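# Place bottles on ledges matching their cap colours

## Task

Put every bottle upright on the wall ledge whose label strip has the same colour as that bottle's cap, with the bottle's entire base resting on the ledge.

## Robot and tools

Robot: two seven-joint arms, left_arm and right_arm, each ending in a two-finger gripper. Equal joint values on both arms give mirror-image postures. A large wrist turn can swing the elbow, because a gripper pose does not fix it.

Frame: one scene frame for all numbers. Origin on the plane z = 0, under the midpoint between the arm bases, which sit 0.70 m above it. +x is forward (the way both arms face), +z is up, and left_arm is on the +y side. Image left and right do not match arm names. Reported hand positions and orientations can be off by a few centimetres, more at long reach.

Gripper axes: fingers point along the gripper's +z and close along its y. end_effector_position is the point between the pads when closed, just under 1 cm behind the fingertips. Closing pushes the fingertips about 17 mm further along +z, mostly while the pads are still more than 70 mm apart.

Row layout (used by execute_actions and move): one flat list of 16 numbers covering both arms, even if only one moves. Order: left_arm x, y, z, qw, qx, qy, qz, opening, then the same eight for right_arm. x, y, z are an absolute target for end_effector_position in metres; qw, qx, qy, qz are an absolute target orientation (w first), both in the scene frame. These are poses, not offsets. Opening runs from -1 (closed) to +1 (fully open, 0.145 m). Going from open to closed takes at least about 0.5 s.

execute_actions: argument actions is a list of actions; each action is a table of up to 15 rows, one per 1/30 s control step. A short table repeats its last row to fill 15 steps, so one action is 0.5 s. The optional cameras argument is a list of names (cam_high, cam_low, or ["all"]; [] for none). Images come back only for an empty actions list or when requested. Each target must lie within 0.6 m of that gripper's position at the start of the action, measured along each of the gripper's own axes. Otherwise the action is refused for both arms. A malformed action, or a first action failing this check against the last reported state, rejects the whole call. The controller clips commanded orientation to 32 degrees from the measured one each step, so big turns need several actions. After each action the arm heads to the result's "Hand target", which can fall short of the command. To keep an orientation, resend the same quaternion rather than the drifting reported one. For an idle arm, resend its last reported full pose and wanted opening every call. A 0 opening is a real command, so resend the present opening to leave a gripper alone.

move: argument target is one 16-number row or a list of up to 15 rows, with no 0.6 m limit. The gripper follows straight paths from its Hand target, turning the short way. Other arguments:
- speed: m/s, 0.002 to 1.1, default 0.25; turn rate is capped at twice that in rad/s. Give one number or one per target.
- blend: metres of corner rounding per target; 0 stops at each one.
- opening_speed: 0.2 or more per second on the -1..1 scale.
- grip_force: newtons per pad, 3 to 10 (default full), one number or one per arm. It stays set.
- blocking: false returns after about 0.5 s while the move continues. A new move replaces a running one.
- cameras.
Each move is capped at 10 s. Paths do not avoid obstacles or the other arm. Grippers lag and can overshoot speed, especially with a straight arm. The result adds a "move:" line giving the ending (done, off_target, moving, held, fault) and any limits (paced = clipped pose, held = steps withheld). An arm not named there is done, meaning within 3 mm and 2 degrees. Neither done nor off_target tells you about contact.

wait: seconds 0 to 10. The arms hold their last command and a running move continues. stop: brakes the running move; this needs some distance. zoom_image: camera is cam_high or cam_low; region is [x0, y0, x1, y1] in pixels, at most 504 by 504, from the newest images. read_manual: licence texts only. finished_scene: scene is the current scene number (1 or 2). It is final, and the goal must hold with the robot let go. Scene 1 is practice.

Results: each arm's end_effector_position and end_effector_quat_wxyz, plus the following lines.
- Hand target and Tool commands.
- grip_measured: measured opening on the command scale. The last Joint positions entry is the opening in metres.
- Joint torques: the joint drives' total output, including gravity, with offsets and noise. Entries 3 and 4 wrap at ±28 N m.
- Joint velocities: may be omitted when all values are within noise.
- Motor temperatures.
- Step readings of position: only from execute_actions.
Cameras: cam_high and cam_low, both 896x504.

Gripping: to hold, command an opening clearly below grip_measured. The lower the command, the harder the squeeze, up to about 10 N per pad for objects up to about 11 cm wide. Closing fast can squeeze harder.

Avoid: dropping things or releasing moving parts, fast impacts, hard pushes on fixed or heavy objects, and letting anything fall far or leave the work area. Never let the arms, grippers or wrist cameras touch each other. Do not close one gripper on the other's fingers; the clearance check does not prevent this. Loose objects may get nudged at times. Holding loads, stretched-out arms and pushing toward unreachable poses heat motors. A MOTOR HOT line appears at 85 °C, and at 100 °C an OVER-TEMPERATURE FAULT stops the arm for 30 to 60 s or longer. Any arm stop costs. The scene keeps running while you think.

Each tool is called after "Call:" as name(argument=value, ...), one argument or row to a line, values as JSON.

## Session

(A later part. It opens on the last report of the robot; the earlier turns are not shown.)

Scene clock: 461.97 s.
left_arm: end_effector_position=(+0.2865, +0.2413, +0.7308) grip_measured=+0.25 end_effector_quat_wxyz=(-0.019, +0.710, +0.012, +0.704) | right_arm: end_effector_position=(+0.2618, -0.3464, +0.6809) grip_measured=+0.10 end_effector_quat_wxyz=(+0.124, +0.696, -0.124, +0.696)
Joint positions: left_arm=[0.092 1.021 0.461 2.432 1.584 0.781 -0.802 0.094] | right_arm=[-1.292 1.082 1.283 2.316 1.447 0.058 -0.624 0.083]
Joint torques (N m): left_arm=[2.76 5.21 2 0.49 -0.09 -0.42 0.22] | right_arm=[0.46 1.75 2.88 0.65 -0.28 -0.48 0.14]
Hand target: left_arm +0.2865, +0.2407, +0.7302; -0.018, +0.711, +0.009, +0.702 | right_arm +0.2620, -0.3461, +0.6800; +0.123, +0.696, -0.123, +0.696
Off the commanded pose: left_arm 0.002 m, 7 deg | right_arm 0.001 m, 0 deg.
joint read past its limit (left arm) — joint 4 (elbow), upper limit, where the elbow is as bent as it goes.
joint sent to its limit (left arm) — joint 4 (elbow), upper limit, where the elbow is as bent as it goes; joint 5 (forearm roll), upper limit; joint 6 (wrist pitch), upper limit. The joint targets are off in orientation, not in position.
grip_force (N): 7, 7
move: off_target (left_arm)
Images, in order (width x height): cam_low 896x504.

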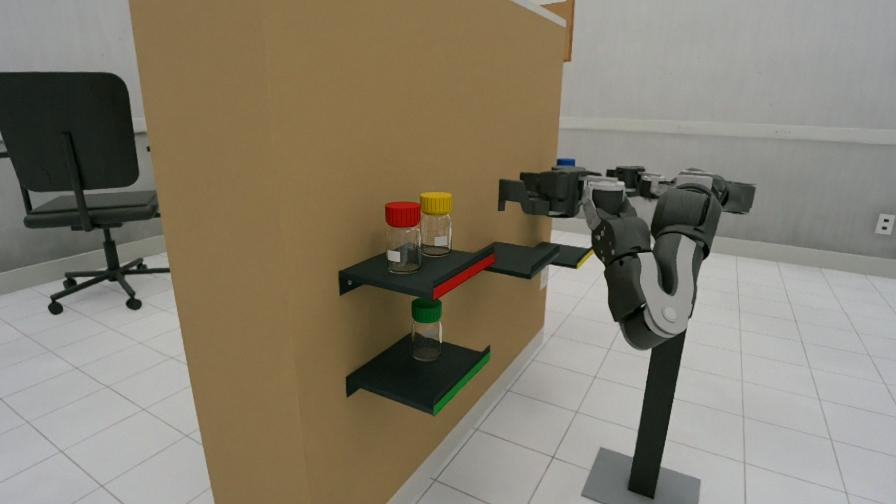

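Call:
move(
  target=[
    [0.275,0.30,0.735,-0.0923,0.701,0.0923,0.701,0.25,0.262,-0.346,0.68,0.1228,0.6964,-0.1228,0.6964,0.1],
    [0.272,0.299,0.695,-0.0923,0.701,0.0923,0.701,0.25,0.262,-0.346,0.68,0.1228,0.6964,-0.1228,0.6964,0.1],
  ],
  speed=0.15,
  blend=[0.02,0],
  cameras=["all"],
)

Call:
zoom_image(
  camera="cam_low",
  region=[320, 150, 620, 310],
)

Scene clock: 473.80 s.
left_arm: end_effector_position=(+0.2718, +0.3000, +0.6951) grip_measured=+0.25 end_effector_quat_wxyz=(-0.094, +0.701, +0.094, +0.701) | right_arm: end_effector_position=(+0.2618, -0.3464, +0.6809) grip_measured=+0.10 end_effector_quat_wxyz=(+0.124, +0.696, -0.124, +0.696)
Joint positions: left_arm=[-0.305 0.871 0.698 2.419 1.279 0.668 -0.661 0.094] | right_arm=[-1.292 1.082 1.283 2.316 1.447 0.058 -0.624 0.083]
Joint torques (N m): left_arm=[2.12 4.84 1.54 1.89 -0.17 -0.59 0.23] | right_arm=[0.49 1.7 2.8 0.61 -0.28 -0.5 0.15]
Hand target: left_arm +0.2720, +0.2990, +0.6951; -0.092, +0.701, +0.092, +0.701 | right_arm +0.2620, -0.3461, +0.6800; +0.123, +0.696, -0.123, +0.696
Off the commanded pose: left_arm 0.001 m, 0 deg | right_arm 0.001 m, 0 deg.
grip_force (N): 7, 7
move: done

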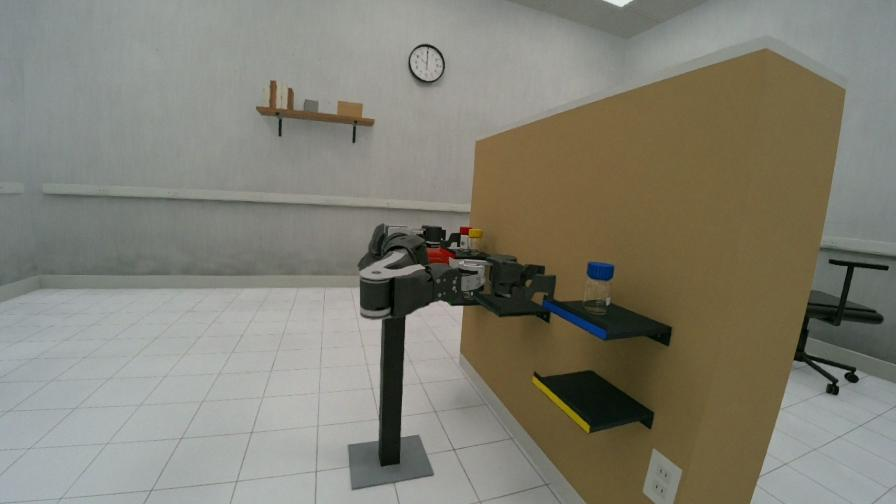

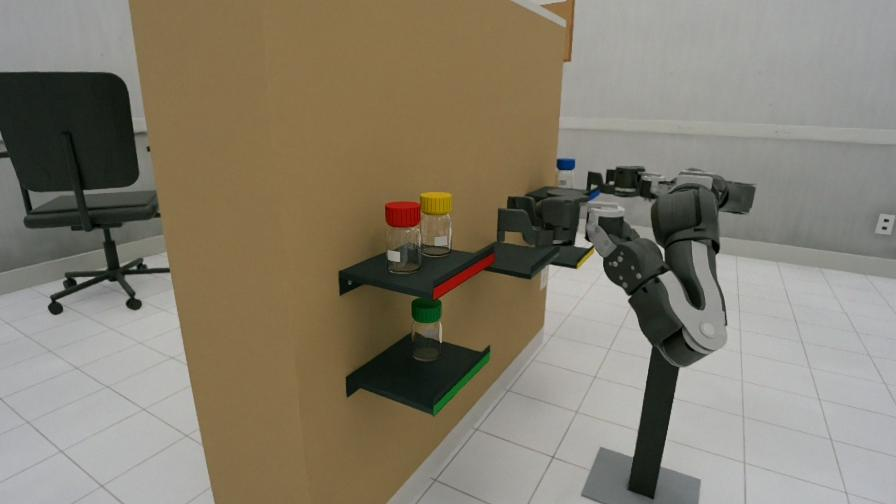

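Scaled by 1.680 from the camera's 896x504 image, which has a finer 1280x720 frame.

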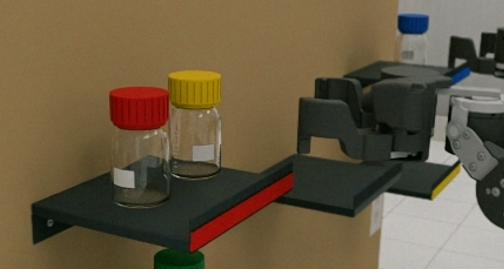

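Call:
move(
  target=[
    [0.387,0.33,0.697,-0.0923,0.701,0.0923,0.701,0.25,0.262,-0.346,0.68,0.1228,0.6964,-0.1228,0.6964,0.1],
    [0.387,0.33,0.697,-0.0923,0.701,0.0923,0.701,-0.45,0.262,-0.346,0.68,0.1228,0.6964,-0.1228,0.6964,0.1],
  ],
  speed=0.1,
  opening_speed=1.0,
  cameras=["all"],
)

Call:
zoom_image(
  camera="cam_low",
  region=[320, 150, 620, 310],
)

Scene clock: 486.43 s.
left_arm: end_effector_position=(+0.3861, +0.3316, +0.6989) grip_measured=-0.24 end_effector_quat_wxyz=(-0.096, +0.699, +0.094, +0.702) | right_arm: end_effector_position=(+0.2618, -0.3464, +0.6809) grip_measured=+0.10 end_effector_quat_wxyz=(+0.124, +0.696, -0.124, +0.696)
Joint positions: left_arm=[0.434 1.048 -0.071 1.833 1.167 0.485 -0.564 0.058] | right_arm=[-1.292 1.082 1.283 2.316 1.447 0.058 -0.624 0.083]
Joint torques (N m): left_arm=[6.37 4.79 2.03 2.02 -0.09 -0.59 0.21] | right_arm=[0.44 1.62 2.99 0.65 -0.32 -0.49 0.17]
Hand target: left_arm +0.3870, +0.3300, +0.6970; -0.092, +0.701, +0.092, +0.701 | right_arm +0.2620, -0.3461, +0.6800; +0.123, +0.696, -0.123, +0.696
Off the commanded pose: left_arm 0.003 m, 1 deg | right_arm 0.001 m, 0 deg.
grip_force (N): 7, 7
move: done

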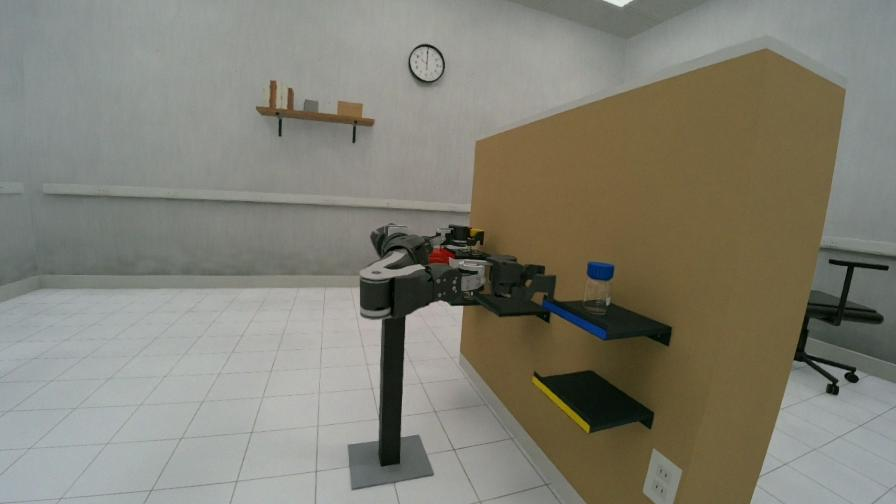

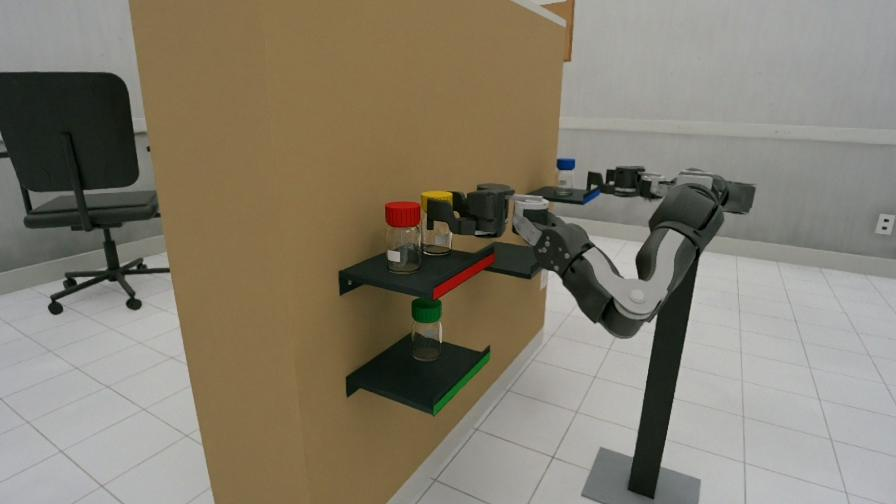

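Scaled by 1.680 from the camera's 896x504 image, which has a finer 1280x720 frame.

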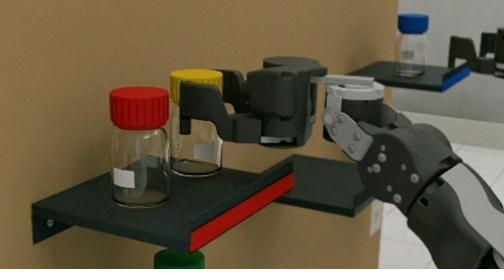

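Call:
move(
  target=[
    [0.386,0.331,0.75,-0.0923,0.701,0.0923,0.701,-0.45,0.262,-0.346,0.68,0.1228,0.6964,-0.1228,0.6964,0.1],
    [0.36,0.18,0.75,0,0.7071,0,0.7071,-0.45,0.262,-0.346,0.68,0.1228,0.6964,-0.1228,0.6964,0.1],
    [0.375,0.0,0.72,0,0.7071,0,0.7071,-0.45,0.262,-0.346,0.68,0.1228,0.6964,-0.1228,0.6964,0.1],
    [0.378,0.0,0.615,0,0.7071,0,0.7071,-0.45,0.262,-0.346,0.68,0.1228,0.6964,-0.1228,0.6964,0.1],
  ],
  speed=[0.1,0.18,0.18,0.1],
  blend=[0.005,0.04,0.02,0],
  cameras=["all"],
)

Call:
zoom_image(
  camera="cam_low",
  region=[420, 150, 620, 310],
)

Scene clock: 507.63 s.
left_arm: end_effector_position=(+0.3777, +0.0004, +0.6133) grip_measured=-0.24 end_effector_quat_wxyz=(-0.001, +0.711, +0.001, +0.703) | right_arm: end_effector_position=(+0.2618, -0.3464, +0.6809) grip_measured=+0.10 end_effector_quat_wxyz=(+0.124, +0.696, -0.124, +0.696)
Joint positions: left_arm=[0.843 0.213 -1.174 1.771 0.897 0.291 -1.313 0.058] | right_arm=[-1.292 1.082 1.283 2.316 1.447 0.058 -0.624 0.083]
Joint torques (N m): left_arm=[8.82 -1.12 1.81 3.14 -0.63 -0.39 0.21] | right_arm=[0.54 1.49 2.78 0.66 -0.29 -0.5 0.17]
Hand target: left_arm +0.3780, -0.0001, +0.6150; +0.000, +0.707, +0.000, +0.707 | right_arm +0.2620, -0.3461, +0.6800; +0.123, +0.696, -0.123, +0.696
Off the commanded pose: left_arm 0.002 m, 1 deg | right_arm 0.001 m, 0 deg.
grip_force (N): 7, 7
move: done

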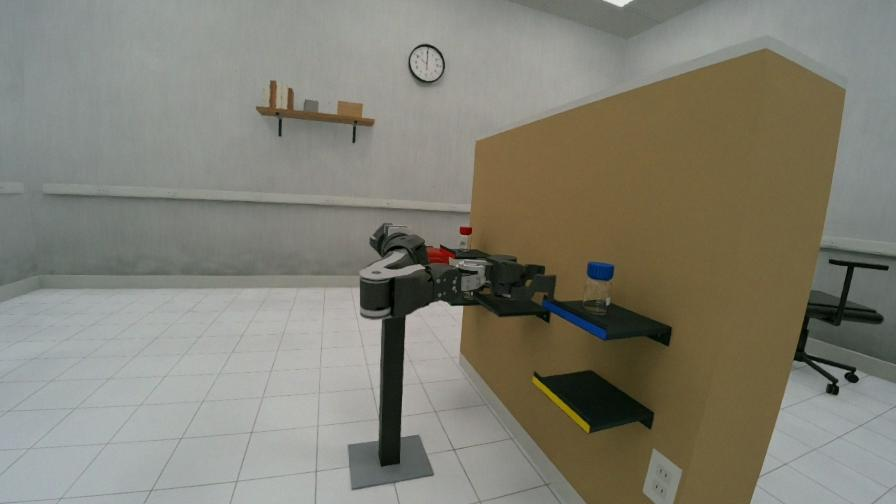

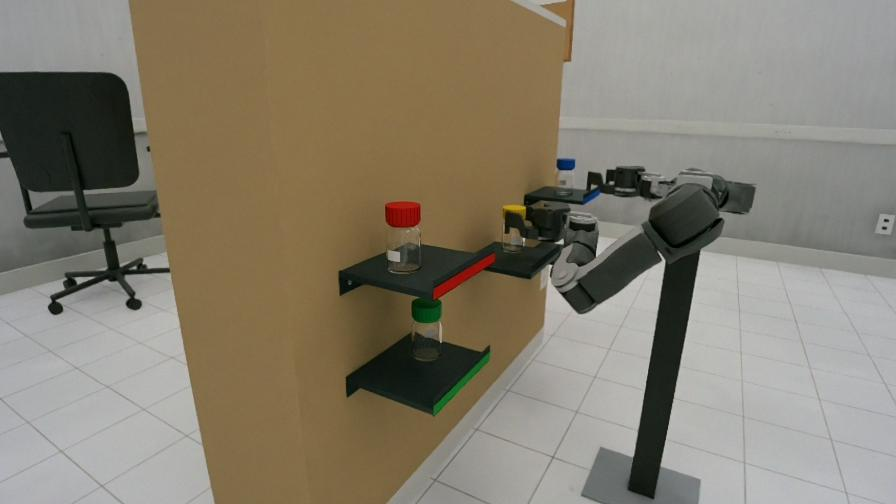

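Scaled by 2.520 from the camera's 896x504 image, which has a finer 1280x720 frame.

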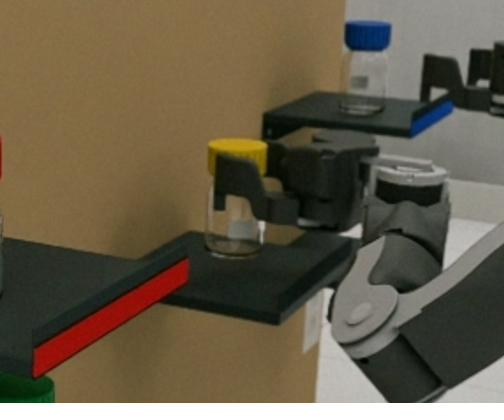

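Lower in steps.

Call:
move(
  target=[0.378,0.0,0.607,0,0.7071,0,0.7071,-0.45,0.262,-0.346,0.68,0.1228,0.6964,-0.1228,0.6964,0.1],
  speed=0.03,
)

Call:
move(
  target=[0.378,0.0,0.602,0,0.7071,0,0.7071,-0.45,0.262,-0.346,0.68,0.1228,0.6964,-0.1228,0.6964,0.1],
  speed=0.03,
  cameras=["cam_low"],
)

Call:
zoom_image(
  camera="cam_low",
  region=[460, 180, 580, 300],
)

Scene clock: 519.73 s.
left_arm: end_effector_position=(+0.3776, -0.0003, +0.6077) grip_measured=-0.24 end_effector_quat_wxyz=(+0.001, +0.709, +0.001, +0.706) | right_arm: end_effector_position=(+0.2618, -0.3464, +0.6809) grip_measured=+0.10 end_effector_quat_wxyz=(+0.124, +0.696, -0.124, +0.696)
Joint positions: left_arm=[0.842 0.22 -1.2 1.758 0.889 0.255 -1.31 0.058] | right_arm=[-1.292 1.082 1.283 2.316 1.447 0.058 -0.624 0.083]
Joint torques (N m): left_arm=[7.85 -0.86 1.76 2.77 -0.58 -0.36 0.18] | right_arm=[0.62 1.75 2.84 0.7 -0.27 -0.51 0.14]
Motor temperatures (°C): left_arm=[25 22 24 21 22 24 21] | right_arm=[20 22 23 19 20 21 21]
Hand target: left_arm +0.3780, +0.0000, +0.6070; +0.000, +0.707, +0.000, +0.707 | right_arm +0.2620, -0.3461, +0.6800; +0.123, +0.696, -0.123, +0.696
Off the commanded pose: left_arm 0.001 m, 0 deg | right_arm 0.001 m, 0 deg.
grip_force (N): 7, 7
move: done

Scene clock: 520.50 s.
left_arm: end_effector_position=(+0.3776, -0.0004, +0.6027) grip_measured=-0.24 end_effector_quat_wxyz=(+0.001, +0.709, +0.001, +0.706) | right_arm: end_effector_position=(+0.2618, -0.3464, +0.6809) grip_measured=+0.10 end_effector_quat_wxyz=(+0.124, +0.696, -0.124, +0.696)
Joint positions: left_arm=[0.842 0.226 -1.219 1.748 0.888 0.23 -1.31 0.058] | right_arm=[-1.292 1.082 1.283 2.316 1.447 0.058 -0.624 0.083]
Joint torques (N m): left_arm=[7.87 -0.83 1.77 2.74 -0.59 -0.36 0.17] | right_arm=[0.46 1.7 2.82 0.58 -0.3 -0.48 0.15]
Hand target: left_arm +0.3780, +0.0000, +0.6019; +0.000, +0.707, +0.000, +0.707 | right_arm +0.2620, -0.3461, +0.6800; +0.123, +0.696, -0.123, +0.696
Off the commanded pose: left_arm 0.001 m, 0 deg | right_arm 0.001 m, 0 deg.
grip_force (N): 7, 7
move: done
Images, in order (width x height): cam_low 896x504.

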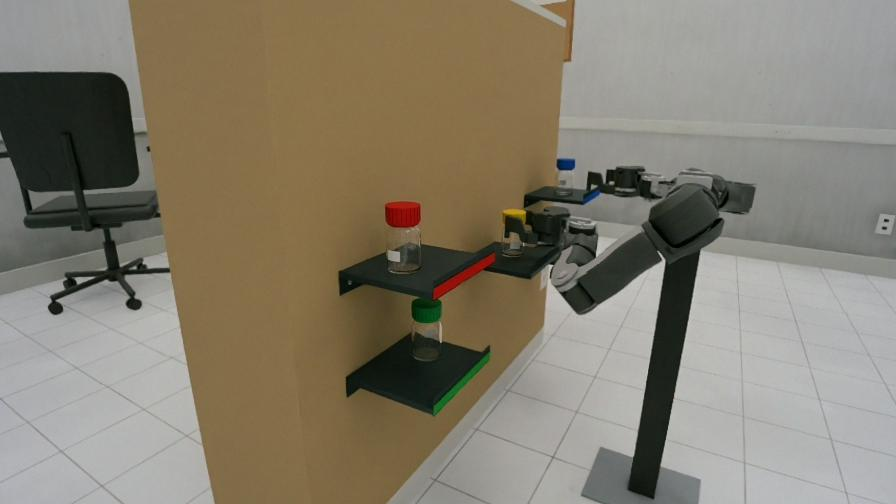

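Scaled by 4.200 from the camera's 896x504 image, which has a finer 1280x720 frame.

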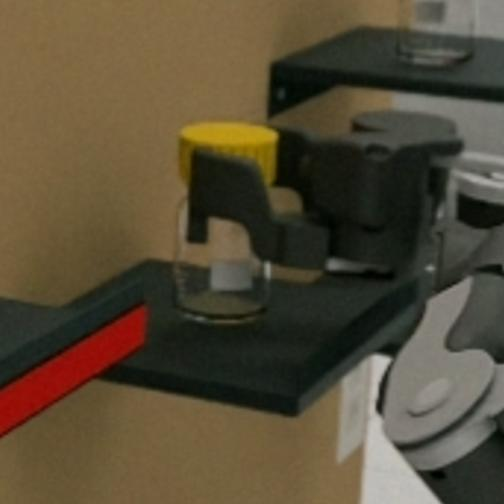

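Call:
move(
  target=[0.378,0.0,0.598,0,0.7071,0,0.7071,-0.45,0.262,-0.346,0.68,0.1228,0.6964,-0.1228,0.6964,0.1],
  speed=0.03,
)

Call:
move(
  target=[0.378,0.0,0.595,0,0.7071,0,0.7071,-0.45,0.262,-0.346,0.68,0.1228,0.6964,-0.1228,0.6964,0.1],
  speed=0.03,
  cameras=["cam_low"],
)

Call:
zoom_image(
  camera="cam_low",
  region=[460, 180, 580, 300],
)

Scene clock: 530.03 s.
left_arm: end_effector_position=(+0.3776, -0.0005, +0.5987) grip_measured=-0.24 end_effector_quat_wxyz=(+0.001, +0.709, +0.001, +0.705) | right_arm: end_effector_position=(+0.2618, -0.3464, +0.6809) grip_measured=+0.10 end_effector_quat_wxyz=(+0.124, +0.696, -0.124, +0.696)
Joint positions: left_arm=[0.842 0.23 -1.235 1.74 0.887 0.21 -1.31 0.058] | right_arm=[-1.292 1.082 1.283 2.316 1.447 0.058 -0.624 0.083]
Joint torques (N m): left_arm=[7.87 -0.8 1.78 2.73 -0.6 -0.35 0.16] | right_arm=[0.54 1.65 2.77 0.59 -0.28 -0.46 0.14]
Hand target: left_arm +0.3780, +0.0000, +0.5980; +0.000, +0.707, +0.000, +0.707 | right_arm +0.2620, -0.3461, +0.6800; +0.123, +0.696, -0.123, +0.696
Off the commanded pose: left_arm 0.001 m, 0 deg | right_arm 0.001 m, 0 deg.
grip_force (N): 7, 7
move: done

Scene clock: 530.73 s.
left_arm: end_effector_position=(+0.3777, -0.0003, +0.5980) grip_measured=-0.24 end_effector_quat_wxyz=(+0.001, +0.706, +0.002, +0.708) | right_arm: end_effector_position=(+0.2618, -0.3464, +0.6809) grip_measured=+0.10 end_effector_quat_wxyz=(+0.124, +0.696, -0.124, +0.696)
Joint positions: left_arm=[0.842 0.232 -1.242 1.735 0.879 0.197 -1.31 0.058] | right_arm=[-1.292 1.082 1.283 2.316 1.447 0.058 -0.624 0.083]
Joint torques (N m): left_arm=[7.13 -0.67 1.63 2.45 -0.47 -0.36 0.2] | right_arm=[0.46 1.6 2.88 0.62 -0.29 -0.5 0.18]
Hand target: left_arm +0.3780, +0.0001, +0.5949; +0.000, +0.707, +0.000, +0.707 | right_arm +0.2620, -0.3461, +0.6800; +0.123, +0.696, -0.123, +0.696
Off the commanded pose: left_arm 0.003 m, 0 deg | right_arm 0.001 m, 0 deg.
grip_force (N): 7, 7
move: done
Images, in order (width x height): cam_low 896x504.

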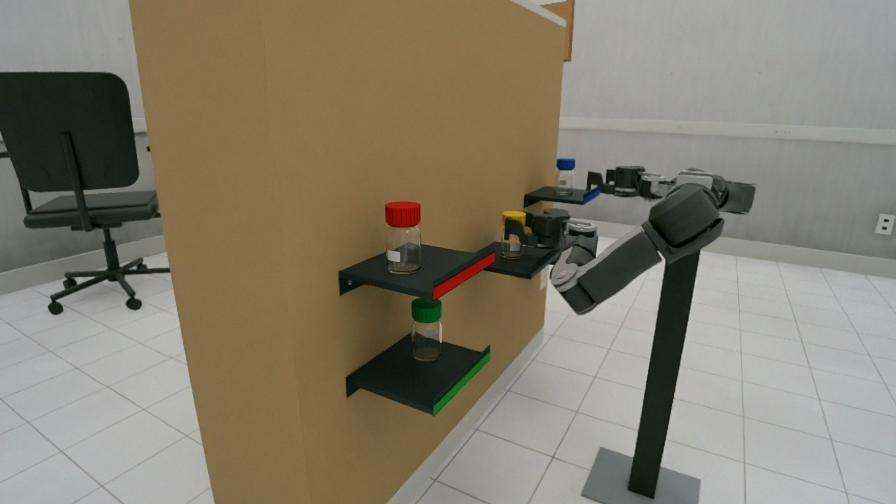

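Scaled by 4.200 from the camera's 896x504 image, which has a finer 1280x720 frame.

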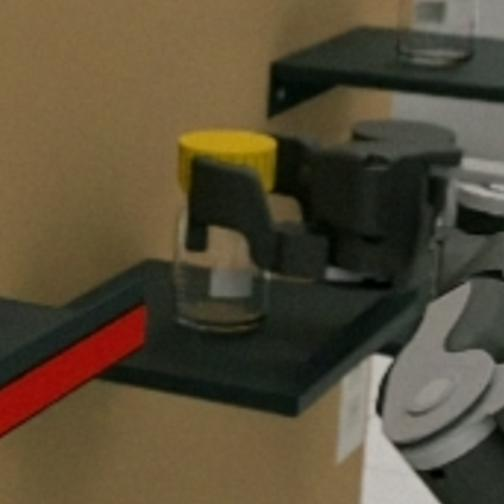

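Call:
move(
  target=[0.378,0.0,0.597,0,0.7071,0,0.7071,0.05,0.262,-0.346,0.68,0.1228,0.6964,-0.1228,0.6964,0.1],
  opening_speed=0.5,
)

Call:
move(
  target=[
    [0.275,0.0,0.6,0,0.7071,0,0.7071,0.05,0.235,-0.34,0.57,0.1228,0.6964,-0.1228,0.6964,0.1],
    [0.272,0.06,0.6,0,0.7071,0,0.7071,0.05,0.197,-0.337,0.384,0.0386,0.9302,0.1065,0.3489,0.1],
  ],
  speed=[0.12,0.15],
  blend=[0.01,0],
  cameras=["all"],
)

Scene clock: 547.07 s.
left_arm: end_effector_position=(+0.3777, -0.0003, +0.5979) grip_measured=+0.05 end_effector_quat_wxyz=(+0.001, +0.706, +0.002, +0.708) | right_arm: end_effector_position=(+0.2618, -0.3464, +0.6809) grip_measured=+0.10 end_effector_quat_wxyz=(+0.124, +0.696, -0.124, +0.696)
Joint positions: left_arm=[0.842 0.232 -1.242 1.735 0.879 0.197 -1.31 0.079] | right_arm=[-1.292 1.082 1.283 2.316 1.447 0.058 -0.624 0.083]
Joint torques (N m): left_arm=[8 -0.86 2.24 3.3 -0.33 -0.15 0.14] | right_arm=[0.57 1.73 2.85 0.69 -0.29 -0.46 0.14]
Hand target: left_arm +0.3780, +0.0000, +0.5969; +0.000, +0.707, +0.000, +0.707 | right_arm +0.2620, -0.3461, +0.6800; +0.123, +0.696, -0.123, +0.696
Off the commanded pose: left_arm 0.001 m, 0 deg | right_arm 0.001 m, 0 deg.
grip_force (N): 7, 7
move: done

Scene clock: 551.70 s.
left_arm: end_effector_position=(+0.2720, +0.0607, +0.5992) grip_measured=+0.05 end_effector_quat_wxyz=(-0.004, +0.707, +0.000, +0.707) | right_arm: end_effector_position=(+0.1981, -0.3370, +0.3847) grip_measured=+0.10 end_effector_quat_wxyz=(+0.039, +0.930, +0.108, +0.350)
Joint positions: left_arm=[0.558 0.538 -1.31 2.324 0.711 0.301 -1.536 0.079] | right_arm=[-1.236 1.494 0.18 1.752 1.234 -0.145 -0.206 0.083]
Joint torques (N m): left_arm=[5.16 0.36 1.65 4.52 -0.34 -0.18 0.23] | right_arm=[1.46 2.41 1.44 0.91 0.1 -0.41 -0.05]
Hand target: left_arm +0.2719, +0.0600, +0.5999; +0.000, +0.707, +0.000, +0.707 | right_arm +0.1970, -0.3370, +0.3840; +0.039, +0.930, +0.106, +0.349
Off the commanded pose: left_arm 0.001 m, 0 deg | right_arm 0.001 m, 0 deg.
grip_force (N): 7, 7
move: done

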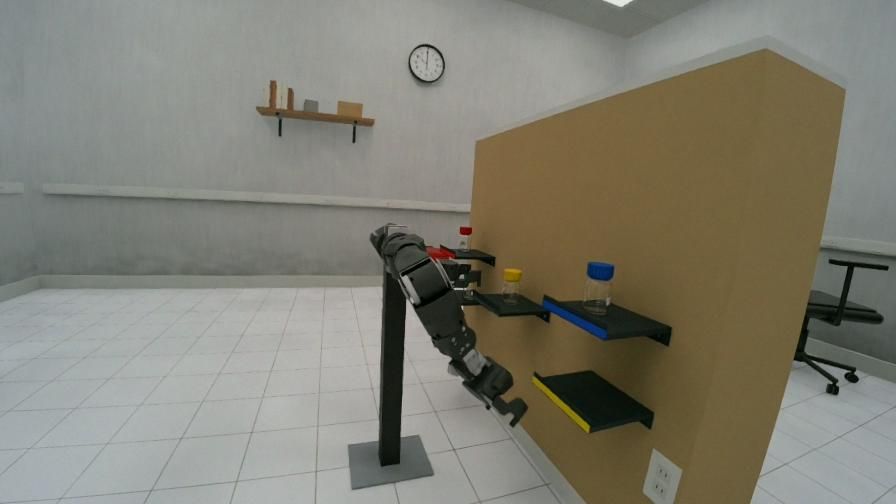

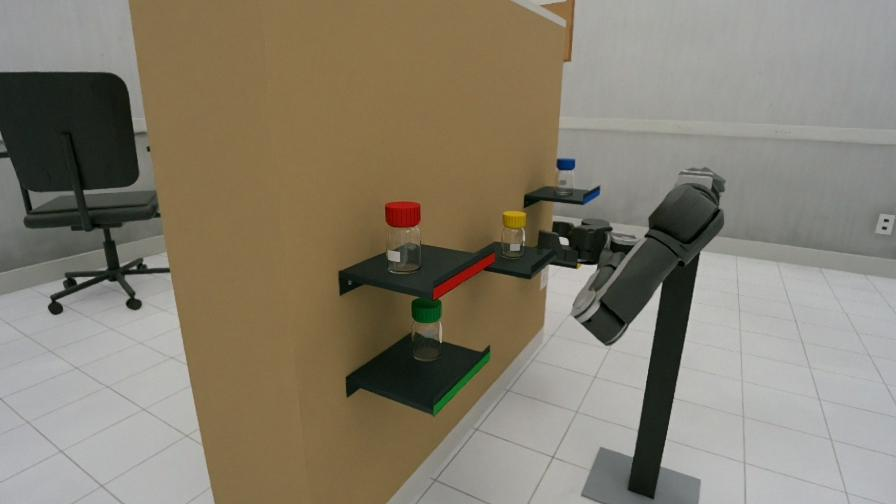

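Call:
move(
  target=[
    [0.27,0.15,0.5,0,0.7071,0,0.7071,0.05,0.231,-0.316,0.428,0.0804,0.8414,0.0104,0.5343,0.5],
    [0.24,0.30,0.48,-0.1228,0.6964,0.1228,0.6964,0.05,0.262,-0.28,0.50,0.1228,0.6964,-0.1228,0.6964,0.5],
    [0.23,0.37,0.47,-0.1228,0.6964,0.1228,0.6964,0.05,0.27,-0.18,0.50,0,0.7071,0,0.7071,0.5],
  ],
  speed=0.15,
  blend=[0.02,0.02,0],
  cameras=["all"],
)

Call:
zoom_image(
  camera="cam_low",
  region=[460, 180, 580, 300],
)

Call:
zoom_image(
  camera="cam_high",
  region=[460, 220, 580, 340],
)

Scene clock: 572.30 s.
left_arm: end_effector_position=(+0.2307, +0.3696, +0.4707) grip_measured=+0.05 end_effector_quat_wxyz=(-0.123, +0.696, +0.121, +0.697) | right_arm: end_effector_position=(+0.2703, -0.1819, +0.5004) grip_measured=+0.50 end_effector_quat_wxyz=(+0.002, +0.706, -0.004, +0.708)
Joint positions: left_arm=[-0.775 1.089 -0.098 1.7 0.918 -0.787 -0.578 0.079] | right_arm=[-0.376 0.799 -0.455 2.054 0.468 -0.257 -0.682 0.112]
Joint torques (N m): left_arm=[0.75 3.76 2.37 2.11 -0.03 -0.59 0.25] | right_arm=[1.62 3.2 1.09 4.05 -0.32 -0.23 0.11]
Hand target: left_arm +0.2300, +0.3700, +0.4699; -0.123, +0.697, +0.123, +0.696 | right_arm +0.2700, -0.1799, +0.5000; +0.000, +0.707, +0.000, +0.707
Off the commanded pose: left_arm 0.001 m, 0 deg | right_arm 0.002 m, 1 deg.
joint sent to its limit (left arm) — joint 6 (wrist pitch), lower limit. The joint targets still meet the commanded pose.
grip_force (N): 7, 7
move: done

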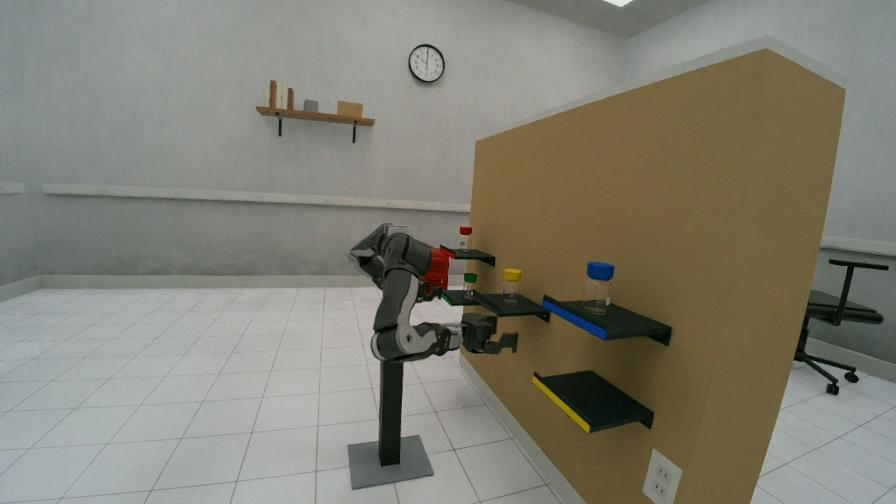

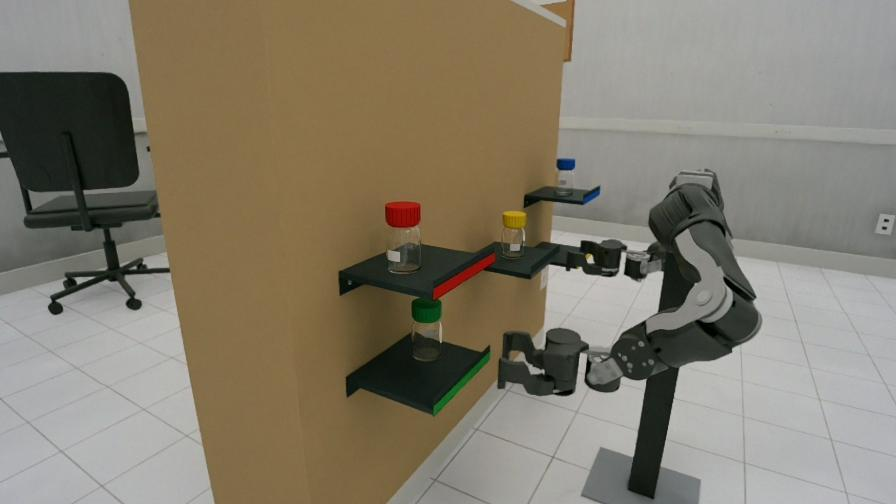

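Scaled by 4.200 from the camera's 896x504 image, which has a finer 1280x720 frame.

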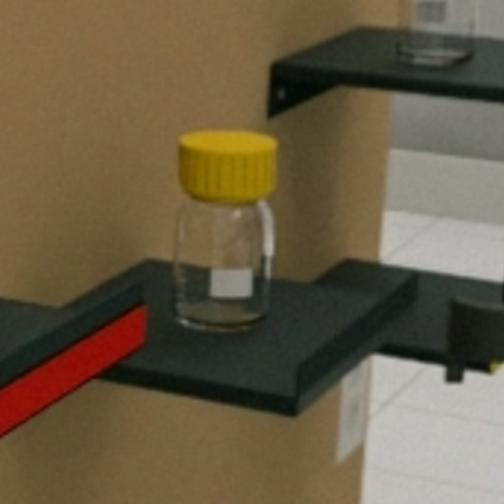

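Scaled by 4.200 from the camera's 896x504 image, which has a finer 1280x720 frame.

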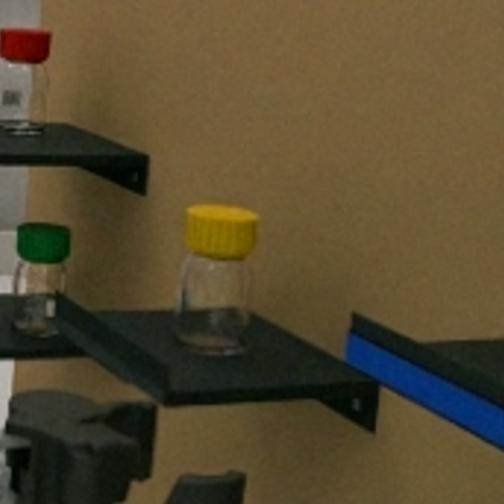

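Call:
move(
  target=[
    [0.23,0.37,0.47,-0.1228,0.6964,0.1228,0.6964,0.05,0.272,-0.06,0.58,0,0.7071,0,0.7071,0.5],
    [0.23,0.37,0.47,-0.1228,0.6964,0.1228,0.6964,0.05,0.28,0.0,0.598,0,0.7071,0,0.7071,0.5],
    [0.23,0.37,0.47,-0.1228,0.6964,0.1228,0.6964,0.05,0.377,0.0,0.598,0,0.7071,0,0.7071,0.5],
    [0.23,0.37,0.47,-0.1228,0.6964,0.1228,0.6964,0.05,0.377,0.0,0.598,0,0.7071,0,0.7071,-0.45],
  ],
  speed=[0.15,0.12,0.1,0.1],
  blend=[0.02,0.005,0,0],
  opening_speed=1.2,
  cameras=["all"],
)

Call:
zoom_image(
  camera="cam_low",
  region=[460, 180, 580, 300],
)

Scene clock: 602.37 s.
left_arm: end_effector_position=(+0.2307, +0.3696, +0.4707) grip_measured=+0.05 end_effector_quat_wxyz=(-0.123, +0.696, +0.121, +0.697) | right_arm: end_effector_position=(+0.3771, -0.0013, +0.5985) grip_measured=-0.24 end_effector_quat_wxyz=(+0.003, +0.707, -0.002, +0.707)
Joint positions: left_arm=[-0.775 1.089 -0.098 1.7 0.918 -0.787 -0.578 0.079] | right_arm=[0.406 -0.057 -0.737 1.743 0.259 0.501 -0.842 0.058]
Joint torques (N m): left_arm=[0.75 3.76 2.37 2.11 -0.03 -0.59 0.23] | right_arm=[4.63 -2.84 0.4 3.56 -0.25 -0.41 0.14]
Hand target: left_arm +0.2300, +0.3700, +0.4699; -0.123, +0.697, +0.123, +0.696 | right_arm +0.3770, +0.0000, +0.5980; +0.000, +0.707, +0.000, +0.707
Off the commanded pose: left_arm 0.001 m, 0 deg | right_arm 0.001 m, 0 deg.
joint sent to its limit (left arm) — joint 6 (wrist pitch), lower limit. The joint targets still meet the commanded pose.
grip_force (N): 7, 7
move: done

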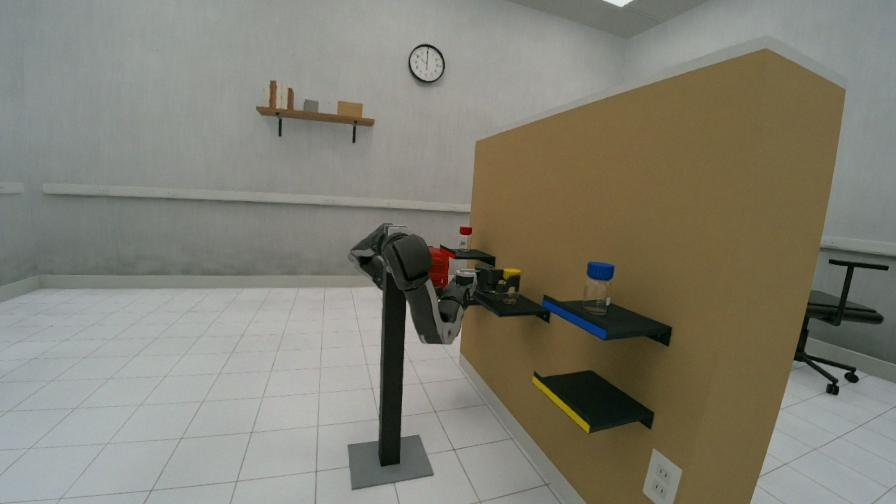

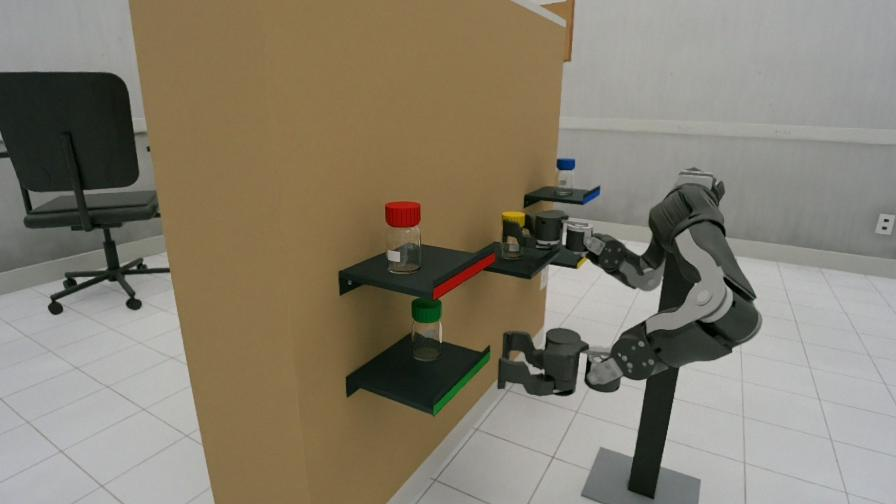

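Scaled by 4.200 from the camera's 896x504 image, which has a finer 1280x720 frame.

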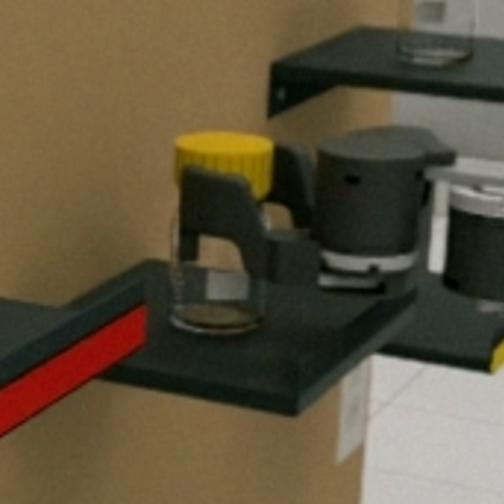

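Call:
move(
  target=[
    [0.23,0.37,0.47,-0.1228,0.6964,0.1228,0.6964,0.05,0.377,0.0,0.645,0,0.7071,0,0.7071,-0.45],
    [0.23,0.37,0.47,-0.1228,0.6964,0.1228,0.6964,0.05,0.262,-0.03,0.645,0,0.7071,0,0.7071,-0.45],
    [0.23,0.37,0.47,-0.1228,0.6964,0.1228,0.6964,0.05,0.26,-0.17,0.56,0,0.7071,0,0.7071,-0.45],
    [0.23,0.37,0.47,-0.1228,0.6964,0.1228,0.6964,0.05,0.26,-0.32,0.545,0.1228,0.6964,-0.1228,0.6964,-0.45],
  ],
  speed=0.15,
  blend=[0.005,0.01,0.03,0],
  cameras=["all"],
)

Call:
zoom_image(
  camera="cam_high",
  region=[460, 260, 680, 440],
)

Scene clock: 618.57 s.
left_arm: end_effector_position=(+0.2307, +0.3696, +0.4707) grip_measured=+0.05 end_effector_quat_wxyz=(-0.123, +0.696, +0.121, +0.697) | right_arm: end_effector_position=(+0.2601, -0.3207, +0.5443) grip_measured=-0.24 end_effector_quat_wxyz=(+0.127, +0.698, -0.123, +0.694)
Joint positions: left_arm=[-0.775 1.089 -0.098 1.7 0.918 -0.787 -0.578 0.079] | right_arm=[-0.353 1.576 -0.606 2.105 0.948 -0.777 -1.153 0.058]
Joint torques (N m): left_arm=[0.75 3.76 2.37 2.11 -0.03 -0.58 0.24] | right_arm=[2.04 5.97 2.26 2.03 -0.42 -0.38 0.02]
Hand target: left_arm +0.2300, +0.3700, +0.4699; -0.123, +0.697, +0.123, +0.696 | right_arm +0.2601, -0.3199, +0.5449; +0.124, +0.696, -0.123, +0.696
Off the commanded pose: left_arm 0.001 m, 0 deg | right_arm 0.001 m, 1 deg.
joint sent to its limit (left arm) — joint 6 (wrist pitch), lower limit. The joint targets still meet the commanded pose.
joint sent to its limit (right arm) — joint 6 (wrist pitch), lower limit. The joint targets still meet the commanded pose.
grip_force (N): 7, 7
move: done

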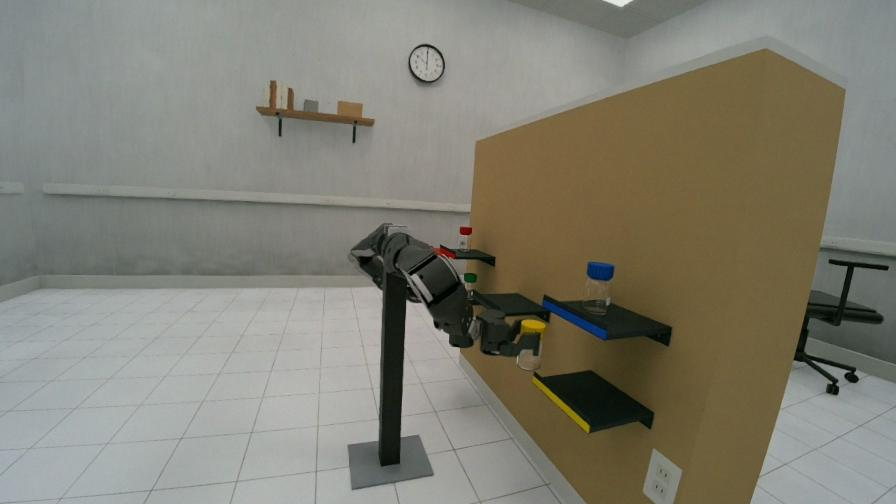

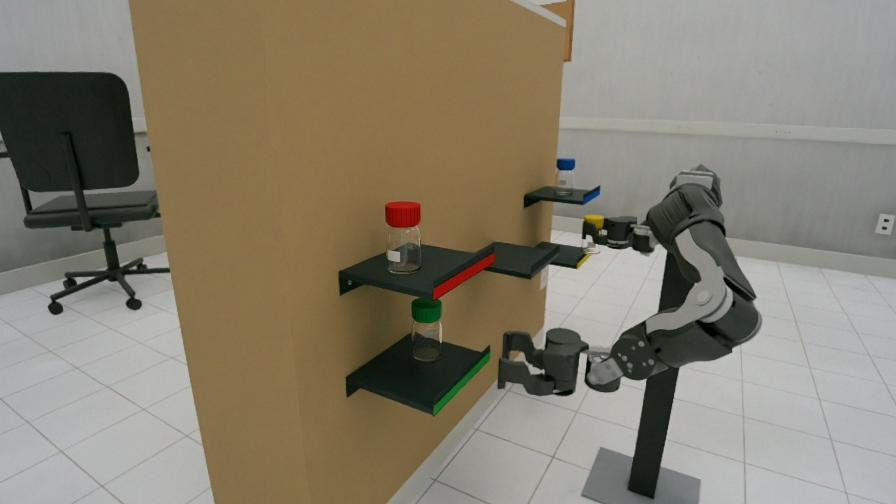

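Scaled by 2.291 from the camera's 896x504 image, which has a finer 1280x720 frame.

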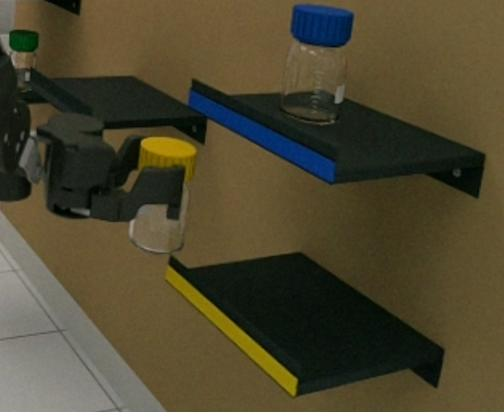

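Call:
move(
  target=[
    [0.23,0.37,0.47,-0.1228,0.6964,0.1228,0.6964,0.05,0.382,-0.38,0.547,0.1228,0.6964,-0.1228,0.6964,-0.45],
    [0.23,0.37,0.47,-0.1228,0.6964,0.1228,0.6964,0.05,0.382,-0.38,0.511,0.1228,0.6964,-0.1228,0.6964,-0.45],
  ],
  speed=[0.12,0.05],
  blend=[0.005,0],
)

Call:
move(
  target=[0.23,0.37,0.47,-0.1228,0.6964,0.1228,0.6964,0.05,0.382,-0.38,0.505,0.1228,0.6964,-0.1228,0.6964,-0.45],
  speed=0.03,
  cameras=["cam_high"],
)

Call:
zoom_image(
  camera="cam_high",
  region=[500, 310, 660, 440],
)

Scene clock: 631.57 s.
left_arm: end_effector_position=(+0.2307, +0.3696, +0.4707) grip_measured=+0.05 end_effector_quat_wxyz=(-0.123, +0.696, +0.121, +0.697) | right_arm: end_effector_position=(+0.3813, -0.3814, +0.5089) grip_measured=-0.24 end_effector_quat_wxyz=(+0.125, +0.700, -0.126, +0.691)
Joint positions: left_arm=[-0.775 1.089 -0.098 1.7 0.918 -0.787 -0.578 0.079] | right_arm=[0.253 1.042 -0.595 1.351 1.108 -0.358 -0.449 0.058]
Joint torques (N m): left_arm=[0.73 3.76 2.37 2.11 -0.03 -0.58 0.23] | right_arm=[4.31 6.13 3.92 2 -0.31 -0.74 0.17]
Hand target: left_arm +0.2300, +0.3700, +0.4699; -0.123, +0.697, +0.123, +0.696 | right_arm +0.3820, -0.3801, +0.5110; +0.123, +0.696, -0.123, +0.696
Off the commanded pose: left_arm 0.001 m, 0 deg | right_arm 0.003 m, 1 deg.
joint sent to its limit (left arm) — joint 6 (wrist pitch), lower limit. The joint targets still meet the commanded pose.
grip_force (N): 7, 7
move: done

Scene clock: 632.27 s.
left_arm: end_effector_position=(+0.2307, +0.3696, +0.4707) grip_measured=+0.05 end_effector_quat_wxyz=(-0.123, +0.696, +0.121, +0.697) | right_arm: end_effector_position=(+0.3816, -0.3814, +0.5038) grip_measured=-0.24 end_effector_quat_wxyz=(+0.125, +0.700, -0.126, +0.692)
Joint positions: left_arm=[-0.775 1.089 -0.098 1.7 0.918 -0.787 -0.578 0.079] | right_arm=[0.252 1.023 -0.595 1.328 1.096 -0.37 -0.439 0.058]
Joint torques (N m): left_arm=[0.75 3.76 2.37 2.11 -0.03 -0.59 0.23] | right_arm=[4.26 5.95 3.79 1.87 -0.29 -0.75 0.18]
Hand target: left_arm +0.2300, +0.3700, +0.4699; -0.123, +0.697, +0.123, +0.696 | right_arm +0.3820, -0.3801, +0.5051; +0.123, +0.696, -0.123, +0.696
Off the commanded pose: left_arm 0.001 m, 0 deg | right_arm 0.002 m, 1 deg.
joint sent to its limit (left arm) — joint 6 (wrist pitch), lower limit. The joint targets still meet the commanded pose.
grip_force (N): 7, 7
move: done
Images, in order (width x height): cam_high 896x504.

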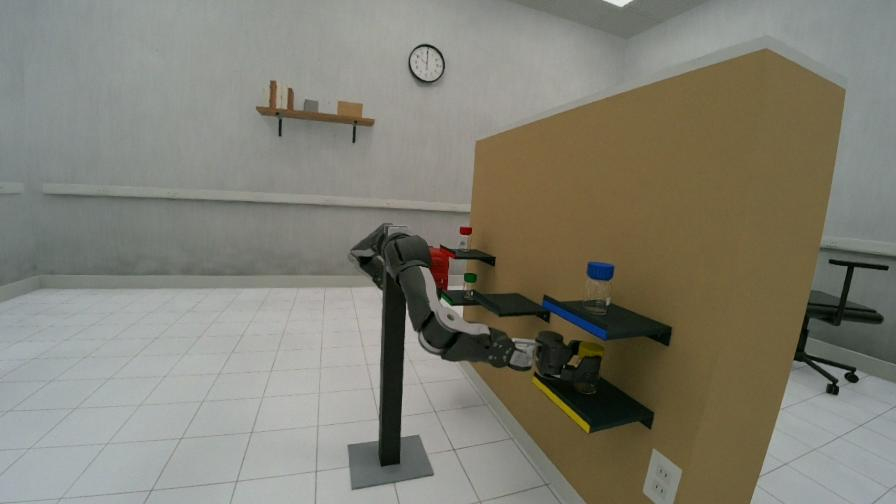

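Scaled by 3.150 from the camera's 896x504 image, which has a finer 1280x720 frame.

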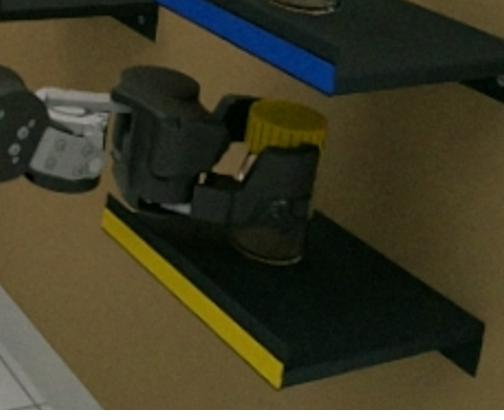

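Call:
move(
  target=[0.23,0.37,0.47,-0.1228,0.6964,0.1228,0.6964,0.05,0.382,-0.38,0.501,0.1228,0.6964,-0.1228,0.6964,-0.45],
  speed=0.03,
)

Call:
move(
  target=[0.23,0.37,0.47,-0.1228,0.6964,0.1228,0.6964,0.05,0.382,-0.38,0.497,0.1228,0.6964,-0.1228,0.6964,-0.45],
  speed=0.03,
  cameras=["cam_high"],
)

Call:
zoom_image(
  camera="cam_high",
  region=[500, 310, 660, 440],
)

Scene clock: 640.80 s.
left_arm: end_effector_position=(+0.2307, +0.3696, +0.4707) grip_measured=+0.05 end_effector_quat_wxyz=(-0.123, +0.696, +0.121, +0.697) | right_arm: end_effector_position=(+0.3817, -0.3814, +0.5015) grip_measured=-0.24 end_effector_quat_wxyz=(+0.125, +0.697, -0.125, +0.695)
Joint positions: left_arm=[-0.775 1.089 -0.098 1.7 0.918 -0.787 -0.578 0.079] | right_arm=[0.252 1.011 -0.595 1.312 1.085 -0.383 -0.432 0.058]
Joint torques (N m): left_arm=[0.75 3.76 2.37 2.11 -0.03 -0.58 0.23] | right_arm=[4.13 5.76 3.52 1.83 -0.19 -0.61 0.2]
Hand target: left_arm +0.2300, +0.3700, +0.4699; -0.123, +0.697, +0.123, +0.696 | right_arm +0.3820, -0.3800, +0.5010; +0.123, +0.696, -0.123, +0.696
Off the commanded pose: left_arm 0.001 m, 0 deg | right_arm 0.002 m, 0 deg.
joint sent to its limit (left arm) — joint 6 (wrist pitch), lower limit. The joint targets still meet the commanded pose.
grip_force (N): 7, 7
move: done

Scene clock: 641.50 s.
left_arm: end_effector_position=(+0.2307, +0.3696, +0.4707) grip_measured=+0.05 end_effector_quat_wxyz=(-0.123, +0.696, +0.121, +0.697) | right_arm: end_effector_position=(+0.3821, -0.3816, +0.5009) grip_measured=-0.24 end_effector_quat_wxyz=(+0.126, +0.692, -0.123, +0.700)
Joint positions: left_arm=[-0.775 1.089 -0.098 1.7 0.918 -0.787 -0.578 0.079] | right_arm=[0.253 1 -0.595 1.296 1.072 -0.402 -0.425 0.058]
Joint torques (N m): left_arm=[0.75 3.76 2.37 2.11 -0.03 -0.58 0.23] | right_arm=[4.05 5.08 3 1.42 0.03 -0.25 0.18]
Hand target: left_arm +0.2300, +0.3700, +0.4699; -0.123, +0.697, +0.123, +0.696 | right_arm +0.3819, -0.3800, +0.4969; +0.123, +0.696, -0.123, +0.696
Off the commanded pose: left_arm 0.001 m, 0 deg | right_arm 0.004 m, 1 deg.
joint sent to its limit (left arm) — joint 6 (wrist pitch), lower limit. The joint targets still meet the commanded pose.
grip_force (N): 7, 7
move: off_target (right_arm)
Images, in order (width x height): cam_high 896x504.

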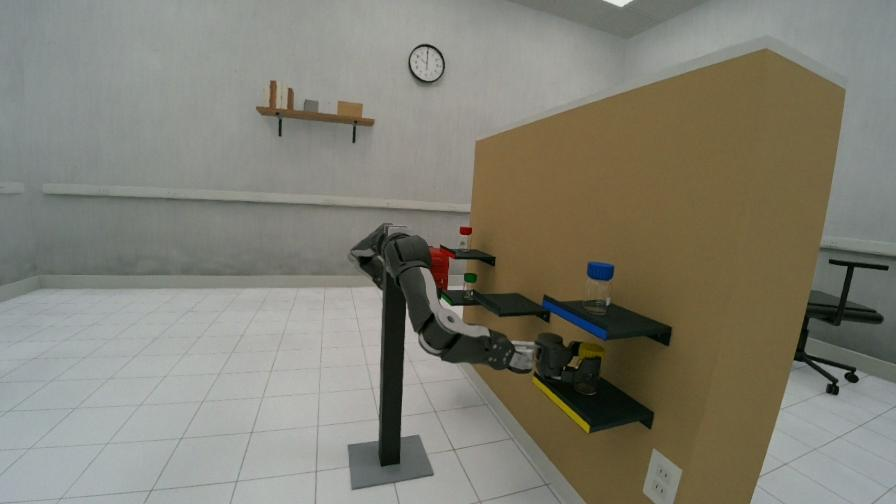

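Scaled by 3.150 from the camera's 896x504 image, which has a finer 1280x720 frame.

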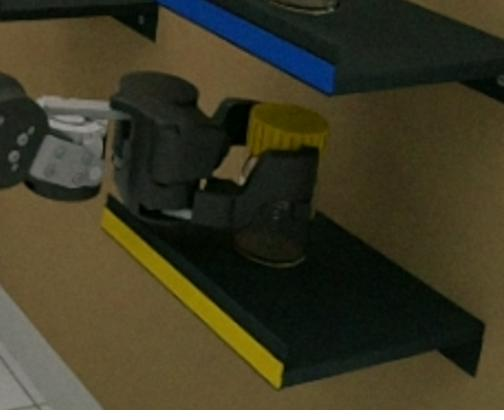

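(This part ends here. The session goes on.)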